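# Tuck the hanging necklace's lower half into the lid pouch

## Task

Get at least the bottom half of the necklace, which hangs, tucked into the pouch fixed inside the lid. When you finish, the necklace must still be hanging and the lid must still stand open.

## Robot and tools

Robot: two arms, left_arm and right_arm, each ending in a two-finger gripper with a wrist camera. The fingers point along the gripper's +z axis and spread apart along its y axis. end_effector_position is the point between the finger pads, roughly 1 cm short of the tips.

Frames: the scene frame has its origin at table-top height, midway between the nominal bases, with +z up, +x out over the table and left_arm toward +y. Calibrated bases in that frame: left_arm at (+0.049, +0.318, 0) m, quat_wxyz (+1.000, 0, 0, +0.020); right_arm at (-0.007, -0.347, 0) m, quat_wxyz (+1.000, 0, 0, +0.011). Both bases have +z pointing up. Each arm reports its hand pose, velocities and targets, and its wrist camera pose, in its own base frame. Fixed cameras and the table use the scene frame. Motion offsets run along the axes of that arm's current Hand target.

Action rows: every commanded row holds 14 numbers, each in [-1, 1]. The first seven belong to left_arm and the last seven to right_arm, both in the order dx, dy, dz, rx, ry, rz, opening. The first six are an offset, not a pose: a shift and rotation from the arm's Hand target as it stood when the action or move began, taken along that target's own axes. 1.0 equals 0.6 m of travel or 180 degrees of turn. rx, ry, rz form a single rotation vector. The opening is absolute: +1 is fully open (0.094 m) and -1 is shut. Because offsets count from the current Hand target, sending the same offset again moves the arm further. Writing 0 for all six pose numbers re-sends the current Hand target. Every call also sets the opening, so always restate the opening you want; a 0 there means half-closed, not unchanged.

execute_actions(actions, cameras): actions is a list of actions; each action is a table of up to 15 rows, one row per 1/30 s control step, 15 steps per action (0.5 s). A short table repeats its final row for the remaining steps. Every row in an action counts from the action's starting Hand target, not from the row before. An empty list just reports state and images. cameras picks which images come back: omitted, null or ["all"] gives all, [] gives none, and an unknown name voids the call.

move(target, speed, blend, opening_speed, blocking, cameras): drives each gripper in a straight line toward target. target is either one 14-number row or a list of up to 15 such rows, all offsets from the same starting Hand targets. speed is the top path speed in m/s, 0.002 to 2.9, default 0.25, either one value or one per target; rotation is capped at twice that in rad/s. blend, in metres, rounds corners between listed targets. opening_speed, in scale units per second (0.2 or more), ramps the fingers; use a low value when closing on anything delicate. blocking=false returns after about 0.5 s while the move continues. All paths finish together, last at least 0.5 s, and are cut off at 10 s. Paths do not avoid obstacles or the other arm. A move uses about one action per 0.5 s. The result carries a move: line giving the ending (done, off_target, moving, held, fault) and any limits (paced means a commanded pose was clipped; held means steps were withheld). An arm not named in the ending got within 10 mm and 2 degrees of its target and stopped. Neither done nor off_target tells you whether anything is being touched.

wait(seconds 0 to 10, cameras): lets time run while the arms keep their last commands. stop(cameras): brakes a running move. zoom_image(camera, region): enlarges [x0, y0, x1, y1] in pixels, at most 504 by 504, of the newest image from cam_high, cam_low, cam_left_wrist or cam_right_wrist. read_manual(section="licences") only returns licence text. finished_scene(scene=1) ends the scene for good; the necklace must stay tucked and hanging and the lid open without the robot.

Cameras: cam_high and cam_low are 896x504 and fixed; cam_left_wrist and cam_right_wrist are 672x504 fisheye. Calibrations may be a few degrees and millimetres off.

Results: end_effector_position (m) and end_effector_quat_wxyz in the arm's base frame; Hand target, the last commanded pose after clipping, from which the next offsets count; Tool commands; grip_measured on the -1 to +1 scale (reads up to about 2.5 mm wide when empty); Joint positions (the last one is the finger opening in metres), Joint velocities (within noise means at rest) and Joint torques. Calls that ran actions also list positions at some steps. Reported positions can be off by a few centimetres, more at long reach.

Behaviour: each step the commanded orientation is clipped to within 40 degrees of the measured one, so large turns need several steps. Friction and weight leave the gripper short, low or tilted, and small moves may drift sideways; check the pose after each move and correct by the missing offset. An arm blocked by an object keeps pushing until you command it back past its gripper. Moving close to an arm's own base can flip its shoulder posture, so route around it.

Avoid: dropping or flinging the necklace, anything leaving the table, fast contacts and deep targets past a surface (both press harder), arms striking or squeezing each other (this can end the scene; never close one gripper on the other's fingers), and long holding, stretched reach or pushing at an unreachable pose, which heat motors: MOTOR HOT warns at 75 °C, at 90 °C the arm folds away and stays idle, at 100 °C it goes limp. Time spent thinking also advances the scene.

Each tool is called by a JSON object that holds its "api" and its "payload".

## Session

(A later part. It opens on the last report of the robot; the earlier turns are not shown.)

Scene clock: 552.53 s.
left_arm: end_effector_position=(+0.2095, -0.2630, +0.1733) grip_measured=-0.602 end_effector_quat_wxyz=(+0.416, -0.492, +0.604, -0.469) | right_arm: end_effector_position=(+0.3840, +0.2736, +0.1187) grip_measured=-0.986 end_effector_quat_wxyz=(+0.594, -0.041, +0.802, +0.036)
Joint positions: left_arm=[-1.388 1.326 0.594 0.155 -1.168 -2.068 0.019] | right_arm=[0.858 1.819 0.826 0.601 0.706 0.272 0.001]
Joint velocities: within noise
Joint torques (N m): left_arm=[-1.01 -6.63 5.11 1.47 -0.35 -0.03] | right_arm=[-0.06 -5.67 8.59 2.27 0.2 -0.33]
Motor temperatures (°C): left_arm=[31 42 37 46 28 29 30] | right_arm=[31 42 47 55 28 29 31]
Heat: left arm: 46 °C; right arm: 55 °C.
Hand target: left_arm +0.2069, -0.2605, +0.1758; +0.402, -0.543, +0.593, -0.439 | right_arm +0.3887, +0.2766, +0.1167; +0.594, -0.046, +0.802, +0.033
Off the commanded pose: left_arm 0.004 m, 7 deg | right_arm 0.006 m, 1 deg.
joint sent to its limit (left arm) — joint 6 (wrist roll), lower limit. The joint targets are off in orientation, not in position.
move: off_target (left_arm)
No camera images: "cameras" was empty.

{"api": "move", "payload": {"target": [[0,0,0,0,0,0,-0.6,-0.03399,0,-0.02239,0,0,0,-1],[0,0,0,0,0,0,-0.6,-0.10895,0,-0.0203,0,0,0,-1]], "speed": 0.05, "cameras": ["cam_right_wrist"]}}

Scene clock: 554.73 s.
left_arm: end_effector_position=(+0.2095, -0.2630, +0.1733) grip_measured=-0.602 end_effector_quat_wxyz=(+0.416, -0.492, +0.604, -0.469) | right_arm: end_effector_position=(+0.3931, +0.2767, +0.1619) grip_measured=-0.986 end_effector_quat_wxyz=(+0.583, -0.049, +0.810, +0.023)
Joint positions: left_arm=[-1.388 1.326 0.594 0.155 -1.168 -2.068 0.019] | right_arm=[0.845 1.733 0.967 0.338 0.698 0.265 0.001]
Joint velocities: within noise
Joint torques (N m): left_arm=[-0.95 -6.46 5.31 1.53 -0.38 0] | right_arm=[-0.14 -9.66 9.78 2.13 0.13 -0.33]
Motor temperatures (°C): left_arm=[31 42 37 46 28 29 30] | right_arm=[31 43 47 54 28 29 31]
Heat: left arm: 46 °C; right arm: 54 °C.
Hand target: left_arm +0.2069, -0.2605, +0.1758; +0.402, -0.543, +0.593, -0.439 | right_arm +0.3960, +0.2775, +0.1826; +0.594, -0.046, +0.802, +0.034
Off the commanded pose: left_arm 0.004 m, 7 deg | right_arm 0.021 m, 2 deg.
joint sent to its limit (left arm) — joint 6 (wrist roll), lower limit. The joint targets are off in orientation, not in position.
move: off_target (left_arm, right_arm)
camera_calibration:
cam_right_wrist: T_world_to_cam=[[0.0157991, -0.999837, 0.00870962, 0.26105], [-0.872628, -0.0180405, -0.488053, 0.435875], [0.488131, 0.000110568, -0.872771, 0.0583443], [0, 0, 0, 1]] pos_world=[0.347752, 0.268865, 0.261377]
Images, in order (width x height): cam_right_wrist 672x504.

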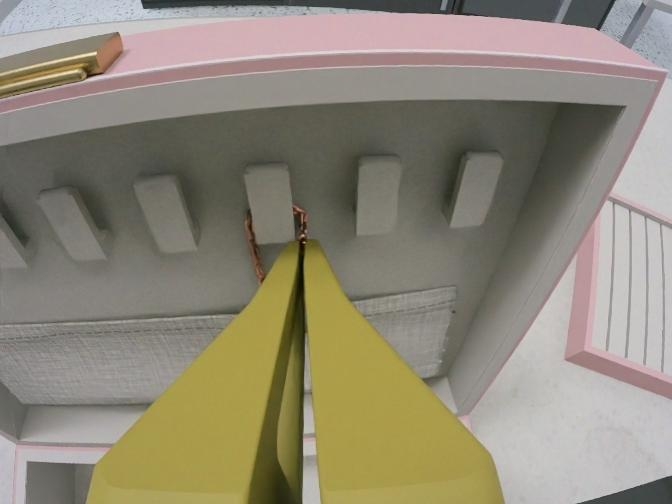

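{"api": "move", "payload": {"target": [[0,0,0,0,0,0,-0.6,0.01896,-0.00665,-0.03722,0,0,0,-1],[0,0,0,0,0,0,-0.6,-0.02072,-0.00667,-0.02611,0,0,0,-1]], "speed": 0.05, "cameras": ["cam_right_wrist"]}}

Scene clock: 556.90 s.
left_arm: end_effector_position=(+0.2095, -0.2630, +0.1733) grip_measured=-0.602 end_effector_quat_wxyz=(+0.416, -0.492, +0.604, -0.469) | right_arm: end_effector_position=(+0.3840, +0.2720, +0.1814) grip_measured=-0.986 end_effector_quat_wxyz=(+0.586, -0.049, +0.808, +0.023)
Joint positions: left_arm=[-1.388 1.326 0.594 0.155 -1.168 -2.068 0.019] | right_arm=[0.857 1.662 0.967 0.272 0.709 0.265 0.001]
Joint velocities: within noise
Joint torques (N m): left_arm=[-0.95 -6.61 5.19 1.48 -0.37 0] | right_arm=[0.02 -9.07 9.7 2.08 0.19 -0.27]
Motor temperatures (°C): left_arm=[31 42 37 46 28 29 30] | right_arm=[31 43 47 54 28 29 31]
Heat: left arm: 46 °C; right arm: 54 °C.
Hand target: left_arm +0.2069, -0.2605, +0.1758; +0.402, -0.543, +0.593, -0.439 | right_arm +0.3851, +0.2723, +0.1992; +0.594, -0.046, +0.802, +0.034
Off the commanded pose: left_arm 0.004 m, 7 deg | right_arm 0.018 m, 2 deg.
joint sent to its limit (left arm) — joint 6 (wrist roll), lower limit. The joint targets are off in orientation, not in position.
move: off_target (left_arm, right_arm)
camera_calibration:
cam_right_wrist: T_world_to_cam=[[0.0164186, -0.999828, 0.00861398, 0.256049], [-0.869318, -0.0185306, -0.493906, 0.437361], [0.493981, 0.000620965, -0.869472, 0.0768831], [0, 0, 0, 1]] pos_world=[0.338023, 0.264062, 0.280658]
Images, in order (width x height): cam_right_wrist 672x504.

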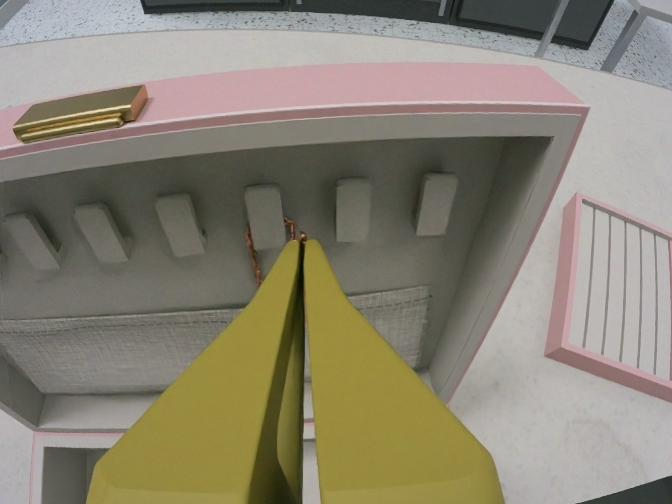

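{"api": "move", "payload": {"target": [[0.1589, 0.00507, 0.12193, 0, 0, 0, -0.36, 0.01594, 0, 0.00487, -0.00664, -0.01084, 0.5007, -1]], "speed": 0.12, "cameras": []}}

Scene clock: 566.20 s.
left_arm: end_effector_position=(+0.2528, -0.3375, +0.1482) grip_measured=-0.362 end_effector_quat_wxyz=(+0.418, -0.507, +0.609, -0.443) | right_arm: end_effector_position=(+0.3864, +0.2749, +0.1911) grip_measured=-0.986 end_effector_quat_wxyz=(+0.456, +0.452, +0.654, +0.401)
Joint positions: left_arm=[-1.301 1.719 0.892 0.215 -1.106 -2.068 0.03] | right_arm=[0.857 1.662 0.952 0.357 0.709 1.563 0.001]
Joint velocities: within noise
Joint torques (N m): left_arm=[-0.27 -8.29 5.42 1.58 -0.29 0.05] | right_arm=[0.31 -7.28 6.68 2.23 0.32 -0.13]
Motor temperatures (°C): left_arm=[31 42 37 46 28 29 30] | right_arm=[31 44 47 55 28 29 32]
Heat: left arm: 46 °C; right arm: 55 °C.
Hand target: left_arm +0.2528, -0.3374, +0.1484; +0.418, -0.507, +0.609, -0.443 (not the last commanded pose) | right_arm +0.3852, +0.2722, +0.1907; +0.455, +0.458, +0.649, +0.402 (not the last commanded pose)
Off the commanded pose: left_arm 0.028 m, 5 deg | right_arm 0.004 m, 14 deg.
move: held (left_arm; a check stopped the path), off_target (right_arm; braked when a check withheld steps of left_arm); limits=held
pose unreachable (left arm): on one or more control steps of this call, first in action 0 (counted from 0), this arm could not follow its commanded pose, so it was not sent that pose on those steps. It may still have moved: this result reports where it is.
cause: moving toward the commanded pose would bring a part of the arm too close to another arm (this arm's wrist (the part past joint 4) and the right arm's wrist (the part past joint 5)).
No camera images: "cameras" was empty.

{"api": "move", "payload": {"target": [[0.0117, -0.0100, 0.0348, 0.0033, 0.0535, 0.0142, -0.36, 0, 0, 0, 0, 0, 0.076, -1]], "speed": 0.1, "cameras": []}}

Scene clock: 570.07 s.
left_arm: end_effector_position=(+0.2718, -0.3486, +0.1376) grip_measured=-0.362 end_effector_quat_wxyz=(+0.380, -0.453, +0.659, -0.465) | right_arm: end_effector_position=(+0.3864, +0.2750, +0.1913) grip_measured=-0.986 end_effector_quat_wxyz=(+0.405, +0.527, +0.595, +0.453)
Joint positions: left_arm=[-1.212 1.719 0.806 0.464 -0.878 -1.843 0.03] | right_arm=[0.857 1.662 0.952 0.358 0.709 1.802 0.001]
Joint velocities: within noise
Joint torques (N m): left_arm=[0.51 -10.77 4.93 2.07 -0.15 0.23] | right_arm=[0.34 -7.3 6.71 2.22 0.32 -0.12]
Motor temperatures (°C): left_arm=[31 43 37 47 28 29 30] | right_arm=[31 44 46 55 28 29 32]
Heat: left arm: 47 °C; right arm: 55 °C.
Hand target: left_arm +0.2734, -0.3472, +0.1483; +0.378, -0.453, +0.651, -0.478 | right_arm +0.3851, +0.2722, +0.1907; +0.404, +0.532, +0.590, +0.454
Off the commanded pose: left_arm 0.011 m, 2 deg | right_arm 0.003 m, 1 deg.
move: off_target (left_arm)
No camera images: "cameras" was empty.

{"api": "move", "payload": {"target": [[-0.0028, -0.0190, 0.0719, 0, 0, 0, -0.36, 0, 0, 0, 0, 0, 0, -1]], "speed": 0.05, "cameras": ["cam_left_wrist"]}}

Scene clock: 571.83 s.
left_arm: end_effector_position=(+0.3091, -0.3538, +0.1390) grip_measured=-0.362 end_effector_quat_wxyz=(+0.377, -0.452, +0.660, -0.466) | right_arm: end_effector_position=(+0.3864, +0.2750, +0.1913) grip_measured=-0.986 end_effector_quat_wxyz=(+0.405, +0.527, +0.595, +0.453)
Joint positions: left_arm=[-1.113 1.781 0.877 0.498 -0.782 -1.785 0.03] | right_arm=[0.857 1.662 0.952 0.358 0.709 1.802 0.001]
Joint velocities: within noise
Joint torques (N m): left_arm=[0.55 -8.27 7.97 2.13 -0.17 0.21] | right_arm=[0.31 -7.28 6.68 2.21 0.31 -0.14]
Motor temperatures (°C): left_arm=[31 43 37 47 28 29 29] | right_arm=[31 44 46 55 28 29 32]
Heat: left arm: 47 °C; right arm: 55 °C.
Hand target: left_arm +0.3163, -0.3593, +0.1484; +0.378, -0.453, +0.651, -0.478 | right_arm +0.3851, +0.2722, +0.1907; +0.404, +0.532, +0.590, +0.454
Off the commanded pose: left_arm 0.013 m, 2 deg | right_arm 0.003 m, 1 deg.
move: off_target (left_arm)
camera_calibration:
cam_left_wrist: T_world_to_cam=[[0.214281, -0.172527, 0.961415, -0.267027], [-0.869248, -0.482629, 0.10713, 0.0869734], [0.445523, -0.858664, -0.253387, -0.301078], [0, 0, 0, 1]] pos_world=[0.266957, -0.262618, 0.171117]
Images, in order (width x height): cam_left_wrist 672x504.

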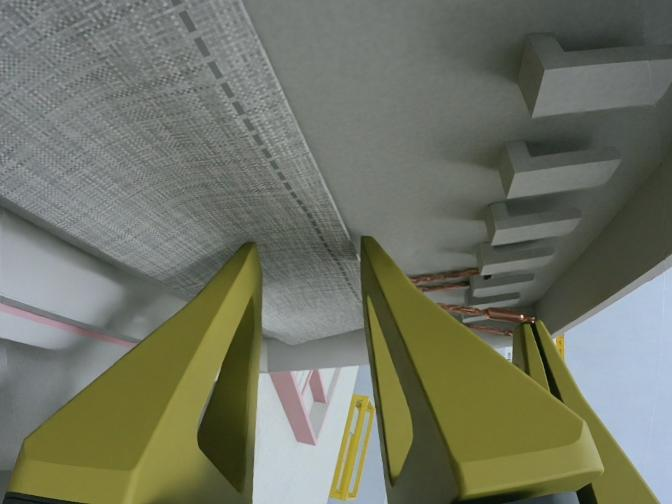

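{"api": "move", "payload": {"target": [[0.0007, -0.0044, 0.0163, 0, 0, 0, -0.36, 0, 0, 0, 0, 0, 0, -1], [0.0007, -0.0044, 0.0163, 0, 0, 0, -1, 0, 0, 0, 0, 0, 0, -1]], "speed": 0.05, "opening_speed": 0.2, "cameras": ["cam_left_wrist"]}}

Scene clock: 576.33 s.
left_arm: end_effector_position=(+0.3154, -0.3637, +0.1430) grip_measured=-0.989 end_effector_quat_wxyz=(+0.369, -0.448, +0.659, -0.478) | right_arm: end_effector_position=(+0.3864, +0.2750, +0.1913) grip_measured=-0.986 end_effector_quat_wxyz=(+0.404, +0.527, +0.594, +0.453)
Joint positions: left_arm=[-1.102 1.804 0.91 0.515 -0.748 -1.775 0.001] | right_arm=[0.857 1.662 0.952 0.358 0.709 1.803 0.001]
Joint velocities: within noise
Joint torques (N m): left_arm=[1.44 -8.25 8.06 1.99 -0.24 0.22] | right_arm=[0.34 -7.28 6.69 2.21 0.32 -0.14]
Motor temperatures (°C): left_arm=[31 43 38 47 28 29 29] | right_arm=[31 44 46 55 28 29 32]
Heat: left arm: 47 °C; right arm: 55 °C.
Hand target: left_arm +0.3258, -0.3628, +0.1484; +0.378, -0.453, +0.651, -0.478 | right_arm +0.3851, +0.2722, +0.1907; +0.404, +0.532, +0.590, +0.454
Off the commanded pose: left_arm 0.012 m, 2 deg | right_arm 0.003 m, 1 deg.
move: off_target (left_arm); target 2's new opening was sent with left_arm's hand 0.014 m and 2 deg from that target
camera_calibration:
cam_left_wrist: T_world_to_cam=[[0.207461, -0.157742, 0.965442, -0.267021], [-0.880154, -0.460837, 0.113838, 0.0976229], [0.426954, -0.873354, -0.234443, -0.313584], [0, 0, 0, 1]] pos_world=[0.275205, -0.271002, 0.173162]
Images, in order (width x height): cam_left_wrist 672x504.

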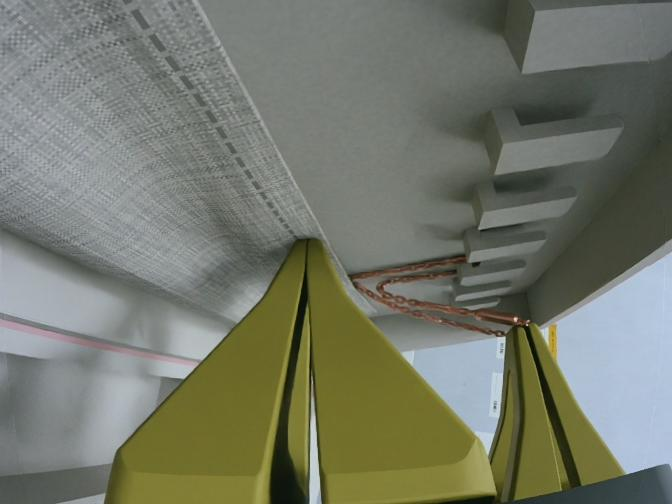

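{"api": "move", "payload": {"target": [0.0063, 0.0177, -0.0549, 0, 0, 0, -1, 0, 0, 0, 0, 0, 0, -1], "speed": 0.05, "cameras": ["cam_left_wrist"]}}

Scene clock: 577.83 s.
left_arm: end_effector_position=(+0.2944, -0.3582, +0.1331) grip_measured=-0.989 end_effector_quat_wxyz=(+0.380, -0.447, +0.663, -0.466) | right_arm: end_effector_position=(+0.3864, +0.2750, +0.1913) grip_measured=-0.986 end_effector_quat_wxyz=(+0.404, +0.527, +0.594, +0.453)
Joint positions: left_arm=[-1.157 1.788 0.858 0.511 -0.82 -1.793 0.001] | right_arm=[0.857 1.662 0.952 0.358 0.709 1.803 0.001]
Joint velocities: within noise
Joint torques (N m): left_arm=[-0.72 -12.48 4.85 1.84 -0.27 -0.04] | right_arm=[0.32 -7.27 6.68 2.22 0.32 -0.13]
Motor temperatures (°C): left_arm=[31 43 37 47 28 29 30] | right_arm=[31 44 46 55 28 29 32]
Heat: left arm: 47 °C; right arm: 55 °C.
Hand target: left_arm +0.2918, -0.3558, +0.1465; +0.378, -0.453, +0.651, -0.478 | right_arm +0.3851, +0.2722, +0.1907; +0.404, +0.532, +0.590, +0.454
Off the commanded pose: left_arm 0.014 m, 2 deg | right_arm 0.003 m, 1 deg.
move: off_target (left_arm)
camera_calibration:
cam_left_wrist: T_world_to_cam=[[0.207235, -0.184363, 0.960762, -0.261065], [-0.873066, -0.477936, 0.0966064, 0.0769116], [0.441372, -0.858829, -0.260006, -0.297679], [0, 0, 0, 1]] pos_world=[0.252638, -0.267027, 0.165993]
Images, in order (width x height): cam_left_wrist 672x504.

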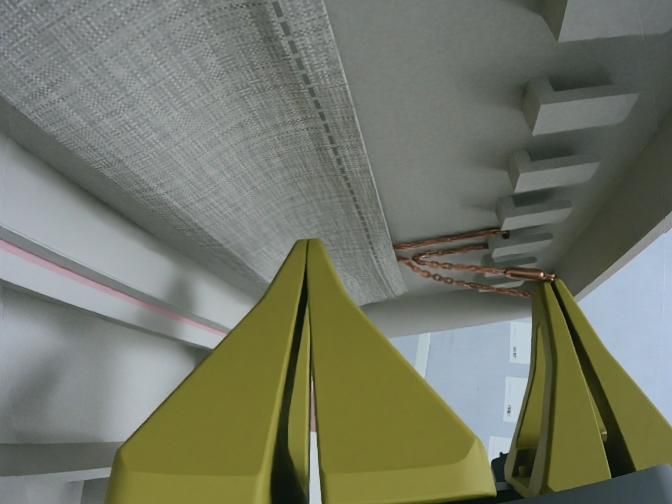

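{"api": "move", "payload": {"target": [[0, 0, 0, 0, 0, 0, -0.36, 0, 0, 0, 0, 0, 0, -1], [-0.0050, -0.0138, 0.0593, 0, 0, 0, -0.36, 0, 0, 0, 0, 0, 0, -1], [-0.0050, -0.0138, 0.0593, 0, 0, 0, -1, 0, 0, 0, 0, 0, 0, -1], [-0.0007, -0.0061, 0.0037, 0, 0, 0, -1, 0, 0, 0, 0, 0, 0, -1]], "speed": 0.05, "opening_speed": 0.4, "cameras": ["cam_left_wrist"]}}

Scene clock: 584.13 s.
left_arm: end_effector_position=(+0.2975, -0.3618, +0.1392) grip_measured=-0.989 end_effector_quat_wxyz=(+0.376, -0.446, +0.660, -0.473) | right_arm: end_effector_position=(+0.3864, +0.2750, +0.1913) grip_measured=-0.986 end_effector_quat_wxyz=(+0.404, +0.527, +0.594, +0.453)
Joint positions: left_arm=[-1.15 1.786 0.874 0.513 -0.804 -1.789 0.001] | right_arm=[0.857 1.662 0.952 0.358 0.709 1.803 0.001]
Joint velocities: within noise
Joint torques (N m): left_arm=[-0.75 -12.31 4.74 1.73 -0.34 -0.04] | right_arm=[0.31 -7.27 6.71 2.21 0.31 -0.14]
Motor temperatures (°C): left_arm=[31 44 38 48 28 29 30] | right_arm=[31 44 46 55 28 29 32]
Heat: left arm: 48 °C; right arm: 55 °C.
Hand target: left_arm +0.2948, -0.3565, +0.1494; +0.378, -0.453, +0.651, -0.478 | right_arm +0.3851, +0.2722, +0.1907; +0.404, +0.532, +0.590, +0.454
Off the commanded pose: left_arm 0.012 m, 1 deg | right_arm 0.003 m, 1 deg.
move: off_target (left_arm); target 3's new opening was sent with left_arm's hand 0.012 m and 1 deg from that target
camera_calibration:
cam_left_wrist: T_world_to_cam=[[0.202774, -0.170192, 0.964322, -0.262264], [-0.877406, -0.468833, 0.101754, 0.0811417], [0.434788, -0.866736, -0.244394, -0.303692], [0, 0, 0, 1]] pos_world=[0.256416, -0.269814, 0.17043]
Images, in order (width x height): cam_left_wrist 672x504.

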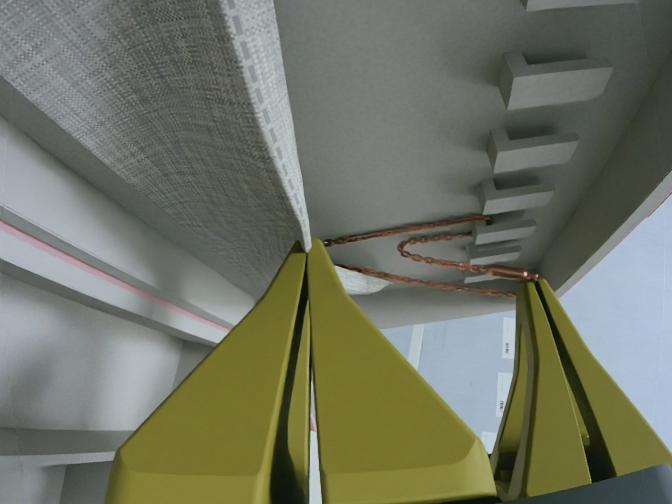

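{"api": "move", "payload": {"target": [[0, 0, 0, 0, 0, 0, -1, -0.00367, -0.04056, 0.00837, 0, 0, 0, -1], [0, 0, 0, 0, 0, 0, -1, -0.00393, -0.0447, 0.02157, 0, 0, 0, -1]], "speed": 0.04, "cameras": ["cam_left_wrist"]}}

Scene clock: 586.27 s.
left_arm: end_effector_position=(+0.2975, -0.3617, +0.1391) grip_measured=-0.989 end_effector_quat_wxyz=(+0.376, -0.447, +0.660, -0.473) | right_arm: end_effector_position=(+0.3891, +0.2700, +0.1697) grip_measured=-0.986 end_effector_quat_wxyz=(+0.407, +0.531, +0.586, +0.458)
Joint positions: left_arm=[-1.15 1.786 0.874 0.512 -0.804 -1.79 0.001] | right_arm=[0.845 1.707 0.887 0.486 0.709 1.803 0.001]
Joint velocities: within noise
Joint torques (N m): left_arm=[-0.81 -12.34 4.78 1.73 -0.34 -0.02] | right_arm=[0.01 -5.44 7.25 2.24 0.17 -0.21]
Motor temperatures (°C): left_arm=[31 45 38 48 28 29 30] | right_arm=[31 44 46 55 28 29 32]
Heat: left arm: 48 °C; right arm: 55 °C.
Hand target: left_arm +0.2948, -0.3564, +0.1494; +0.378, -0.453, +0.651, -0.478 | right_arm +0.3908, +0.2705, +0.1613; +0.404, +0.532, +0.590, +0.453
Off the commanded pose: left_arm 0.012 m, 1 deg | right_arm 0.008 m, 1 deg.
move: off_target (left_arm)
camera_calibration:
cam_left_wrist: T_world_to_cam=[[0.203237, -0.170154, 0.964232, -0.26234], [-0.876921, -0.469698, 0.101948, 0.0807999], [0.435551, -0.866275, -0.244671, -0.30363], [0, 0, 0, 1]] pos_world=[0.256419, -0.269714, 0.17043]
Images, in order (width x height): cam_left_wrist 672x504.

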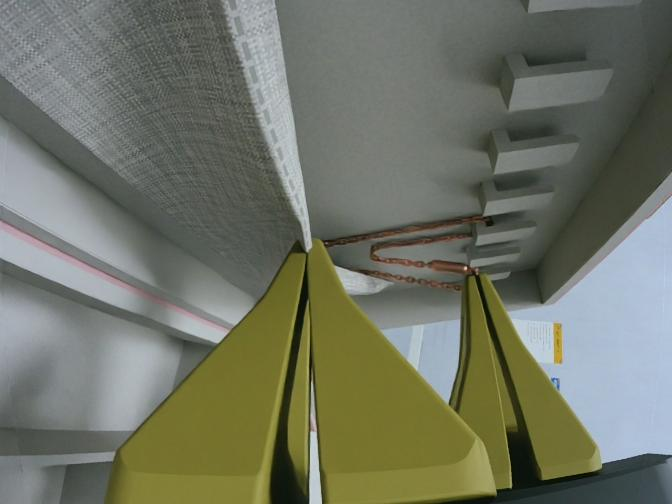

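{"api": "move", "payload": {"target": [[0, 0, 0, 0, 0, 0, -1, 0.0033, -0.0089, 0.0088, 0, 0, 0, -1], [0, 0, 0, 0, 0, 0, -1, 0.0031, -0.0323, 0.0091, 0, 0, 0, -1]], "speed": 0.04, "cameras": ["cam_left_wrist"]}}

Scene clock: 588.00 s.
left_arm: end_effector_position=(+0.2975, -0.3617, +0.1391) grip_measured=-0.989 end_effector_quat_wxyz=(+0.376, -0.447, +0.660, -0.473) | right_arm: end_effector_position=(+0.3919, +0.2719, +0.1526) grip_measured=-0.986 end_effector_quat_wxyz=(+0.407, +0.531, +0.583, +0.460)
Joint positions: left_arm=[-1.15 1.786 0.874 0.512 -0.804 -1.791 0.001] | right_arm=[0.843 1.763 0.865 0.571 0.708 1.803 0.001]
Joint velocities: within noise
Joint torques (N m): left_arm=[-0.57 -12.21 4.82 1.76 -0.36 -0.04] | right_arm=[0.43 -5.6 6.22 2.26 0.2 -0.19]
Motor temperatures (°C): left_arm=[31 46 38 48 28 29 30] | right_arm=[31 44 46 55 28 29 32]
Heat: left arm: 48 °C; right arm: 55 °C.
Hand target: left_arm +0.2948, -0.3565, +0.1494; +0.378, -0.453, +0.651, -0.478 | right_arm +0.3908, +0.2726, +0.1411; +0.404, +0.532, +0.590, +0.454
Off the commanded pose: left_arm 0.012 m, 1 deg | right_arm 0.012 m, 1 deg.
move: off_target (left_arm, right_arm)
camera_calibration:
cam_left_wrist: T_world_to_cam=[[0.20336, -0.169765, 0.964274, -0.262179], [-0.876878, -0.469717, 0.102233, 0.0807455], [0.435581, -0.86634, -0.244384, -0.303729], [0, 0, 0, 1]] pos_world=[0.256419, -0.269714, 0.170331]
Images, in order (width x height): cam_left_wrist 672x504.

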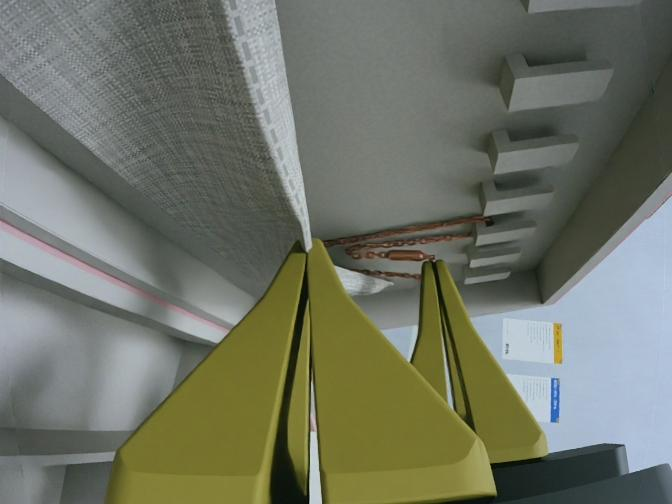

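{"api": "move", "payload": {"target": [[0, 0, 0, 0, 0, 0, -1, -0.0001, -0.0133, -0.0025, 0, 0, 0, -1], [0, 0, 0, 0, 0, 0, -1, -0.0001, -0.0133, -0.0025, 0, 0, 0, -0.75], [0, 0, 0, 0, 0, 0, -1, -0.0012, 0.0053, -0.0308, 0, 0, 0, -0.75]], "speed": 0.04, "opening_speed": 0.3, "cameras": ["cam_left_wrist"]}}

Scene clock: 589.47 s.
left_arm: end_effector_position=(+0.2975, -0.3617, +0.1391) grip_measured=-0.989 end_effector_quat_wxyz=(+0.376, -0.447, +0.660, -0.473) | right_arm: end_effector_position=(+0.3898, +0.2714, +0.1485) grip_measured=-0.986 end_effector_quat_wxyz=(+0.407, +0.530, +0.584, +0.461)
Joint positions: left_arm=[-1.15 1.786 0.874 0.512 -0.804 -1.791 0.001] | right_arm=[0.846 1.767 0.85 0.59 0.708 1.803 0.001]
Joint velocities: within noise
Joint torques (N m): left_arm=[-0.58 -12.45 4.74 1.72 -0.42 -0.05] | right_arm=[0.29 -7.13 7.08 2.18 0.23 -0.26]
Motor temperatures (°C): left_arm=[31 46 37 48 28 29 30] | right_arm=[31 44 46 55 28 29 32]
Heat: left arm: 48 °C; right arm: 55 °C.
Hand target: left_arm +0.2948, -0.3565, +0.1494; +0.378, -0.453, +0.651, -0.478 | right_arm +0.3899, +0.2714, +0.1488; +0.407, +0.530, +0.584, +0.461 (not the last commanded pose)
Tool commands: left_gripper/opening=-1.0 right_gripper/opening=-1.0
Off the commanded pose: left_arm 0.012 m, 1 deg | right_arm 0.016 m, 1 deg.
move: held (right_arm; a check stopped the path), off_target (left_arm); path passed 0 of 3 targets; target 2's new opening was not sent; limits=held
pose unreachable (right arm): on one or more control steps of this call, first in action 0 (counted from 0), this arm could not follow its commanded pose, so it was not sent that pose on those steps. It may still have moved: this result reports where it is.
cause: moving toward the commanded pose would bring a part of the arm too close to another arm (this arm's wrist (the part past joint 4) and the left arm's wrist (the part past joint 4)).
camera_calibration:
cam_left_wrist: T_world_to_cam=[[0.20336, -0.169765, 0.964274, -0.262179], [-0.876878, -0.469717, 0.102233, 0.0807455], [0.435581, -0.86634, -0.244384, -0.303729], [0, 0, 0, 1]] pos_world=[0.256419, -0.269714, 0.170331]
Images, in order (width x height): cam_left_wrist 672x504.

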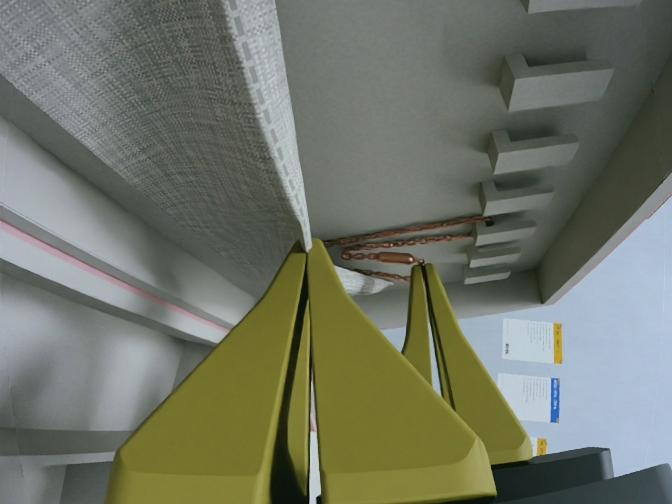

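{"api": "move", "payload": {"target": [[0, 0, 0, 0, 0, 0, -1, 0, 0, 0, 0, 0, 0, -0.72], [0, 0, 0, 0, 0, 0, -1, -0.003, 0.0033, -0.028, 0, 0, 0, -0.72]], "speed": 0.04, "opening_speed": 0.3, "cameras": ["cam_left_wrist"]}}

Scene clock: 591.87 s.
left_arm: end_effector_position=(+0.2975, -0.3616, +0.1391) grip_measured=-0.989 end_effector_quat_wxyz=(+0.376, -0.447, +0.660, -0.473) | right_arm: end_effector_position=(+0.3784, +0.2716, +0.1504) grip_measured=-0.722 end_effector_quat_wxyz=(+0.407, +0.526, +0.588, +0.460)
Joint positions: left_arm=[-1.15 1.786 0.874 0.512 -0.805 -1.791 0.001] | right_arm=[0.869 1.734 0.821 0.58 0.724 1.803 0.013]
Joint velocities: within noise
Joint torques (N m): left_arm=[-0.84 -12.19 4.79 1.75 -0.36 -0.02] | right_arm=[0.66 -8.91 5.97 1.99 0.31 -0.14]
Motor temperatures (°C): left_arm=[31 47 37 48 28 29 30] | right_arm=[31 44 46 55 28 29 32]
Heat: left arm: 48 °C; right arm: 55 °C.
Hand target: left_arm +0.2949, -0.3564, +0.1494; +0.378, -0.453, +0.651, -0.478 | right_arm +0.3744, +0.2678, +0.1549; +0.407, +0.530, +0.584, +0.461
Off the commanded pose: left_arm 0.012 m, 1 deg | right_arm 0.007 m, 1 deg.
move: off_target (left_arm)
camera_calibration:
cam_left_wrist: T_world_to_cam=[[0.203243, -0.169759, 0.9643, -0.262114], [-0.876725, -0.470045, 0.102037, 0.0806114], [0.435942, -0.866164, -0.244366, -0.303647], [0, 0, 0, 1]] pos_world=[0.25632, -0.269614, 0.170331]
Images, in order (width x height): cam_left_wrist 672x504.

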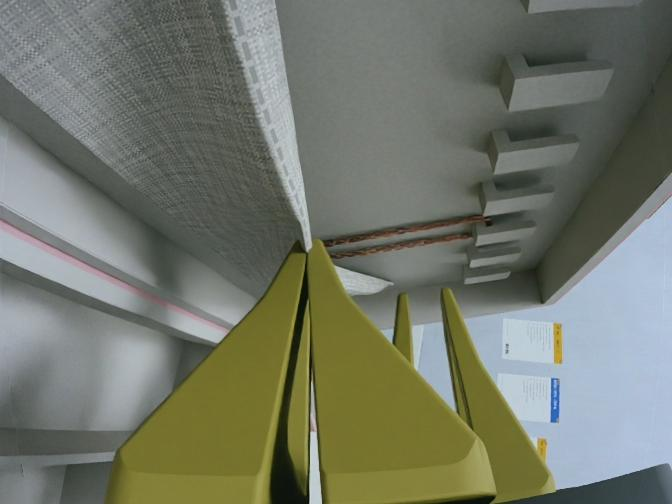

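{"api": "move", "payload": {"target": [[0, 0, 0.02, 0, 0, 0, -1, -0.003, 0.003, -0.083, 0, 0, 0, -0.72], [0, 0, 0.02, 0, 0, 0, -0.75, -0.003, 0.003, -0.083, 0, 0, 0, -0.72], [0, 0, -0.08, 0, 0, 0, -0.75, -0.003, 0.003, -0.13, 0, 0, 0, -0.72]], "speed": [0.06, 0.06, 0.08], "opening_speed": 0.3, "cameras": ["cam_left_wrist"]}}

Scene clock: 596.13 s.
left_arm: end_effector_position=(+0.2530, -0.3461, +0.1523) grip_measured=-0.752 end_effector_quat_wxyz=(+0.381, -0.447, +0.660, -0.468) | right_arm: end_effector_position=(+0.3031, +0.2623, +0.1740) grip_measured=-0.722 end_effector_quat_wxyz=(+0.406, +0.527, +0.587, +0.461)
Joint positions: left_arm=[-1.264 1.647 0.796 0.389 -0.918 -1.861 0.012] | right_arm=[1.055 1.479 0.69 0.387 0.898 1.901 0.013]
Joint velocities: within noise
Joint torques (N m): left_arm=[-0.8 -10.81 4.88 1.72 -0.31 0] | right_arm=[0.62 -6.67 6.35 1.87 0.39 -0.15]
Motor temperatures (°C): left_arm=[31 48 37 48 28 29 30] | right_arm=[31 44 46 55 29 29 32]
Heat: left arm: 48 °C; right arm: 55 °C.
Hand target: left_arm +0.2505, -0.3430, +0.1618; +0.378, -0.453, +0.651, -0.478 | right_arm +0.2999, +0.2578, +0.1757; +0.407, +0.530, +0.584, +0.461
Off the commanded pose: left_arm 0.010 m, 2 deg | right_arm 0.006 m, 1 deg.
move: done
camera_calibration:
cam_left_wrist: T_world_to_cam=[[0.202688, -0.178379, 0.962859, -0.265787], [-0.873139, -0.478078, 0.095233, 0.0448769], [0.443335, -0.860013, -0.252651, -0.266119], [0, 0, 0, 1]] pos_world=[0.211036, -0.254822, 0.184407]
Images, in order (width x height): cam_left_wrist 672x504.

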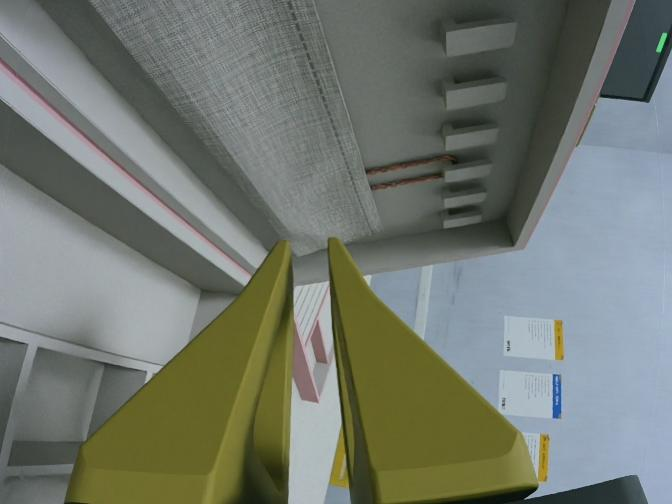

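{"api": "finished_scene", "payload": {}}

The scene is finished: the task was done.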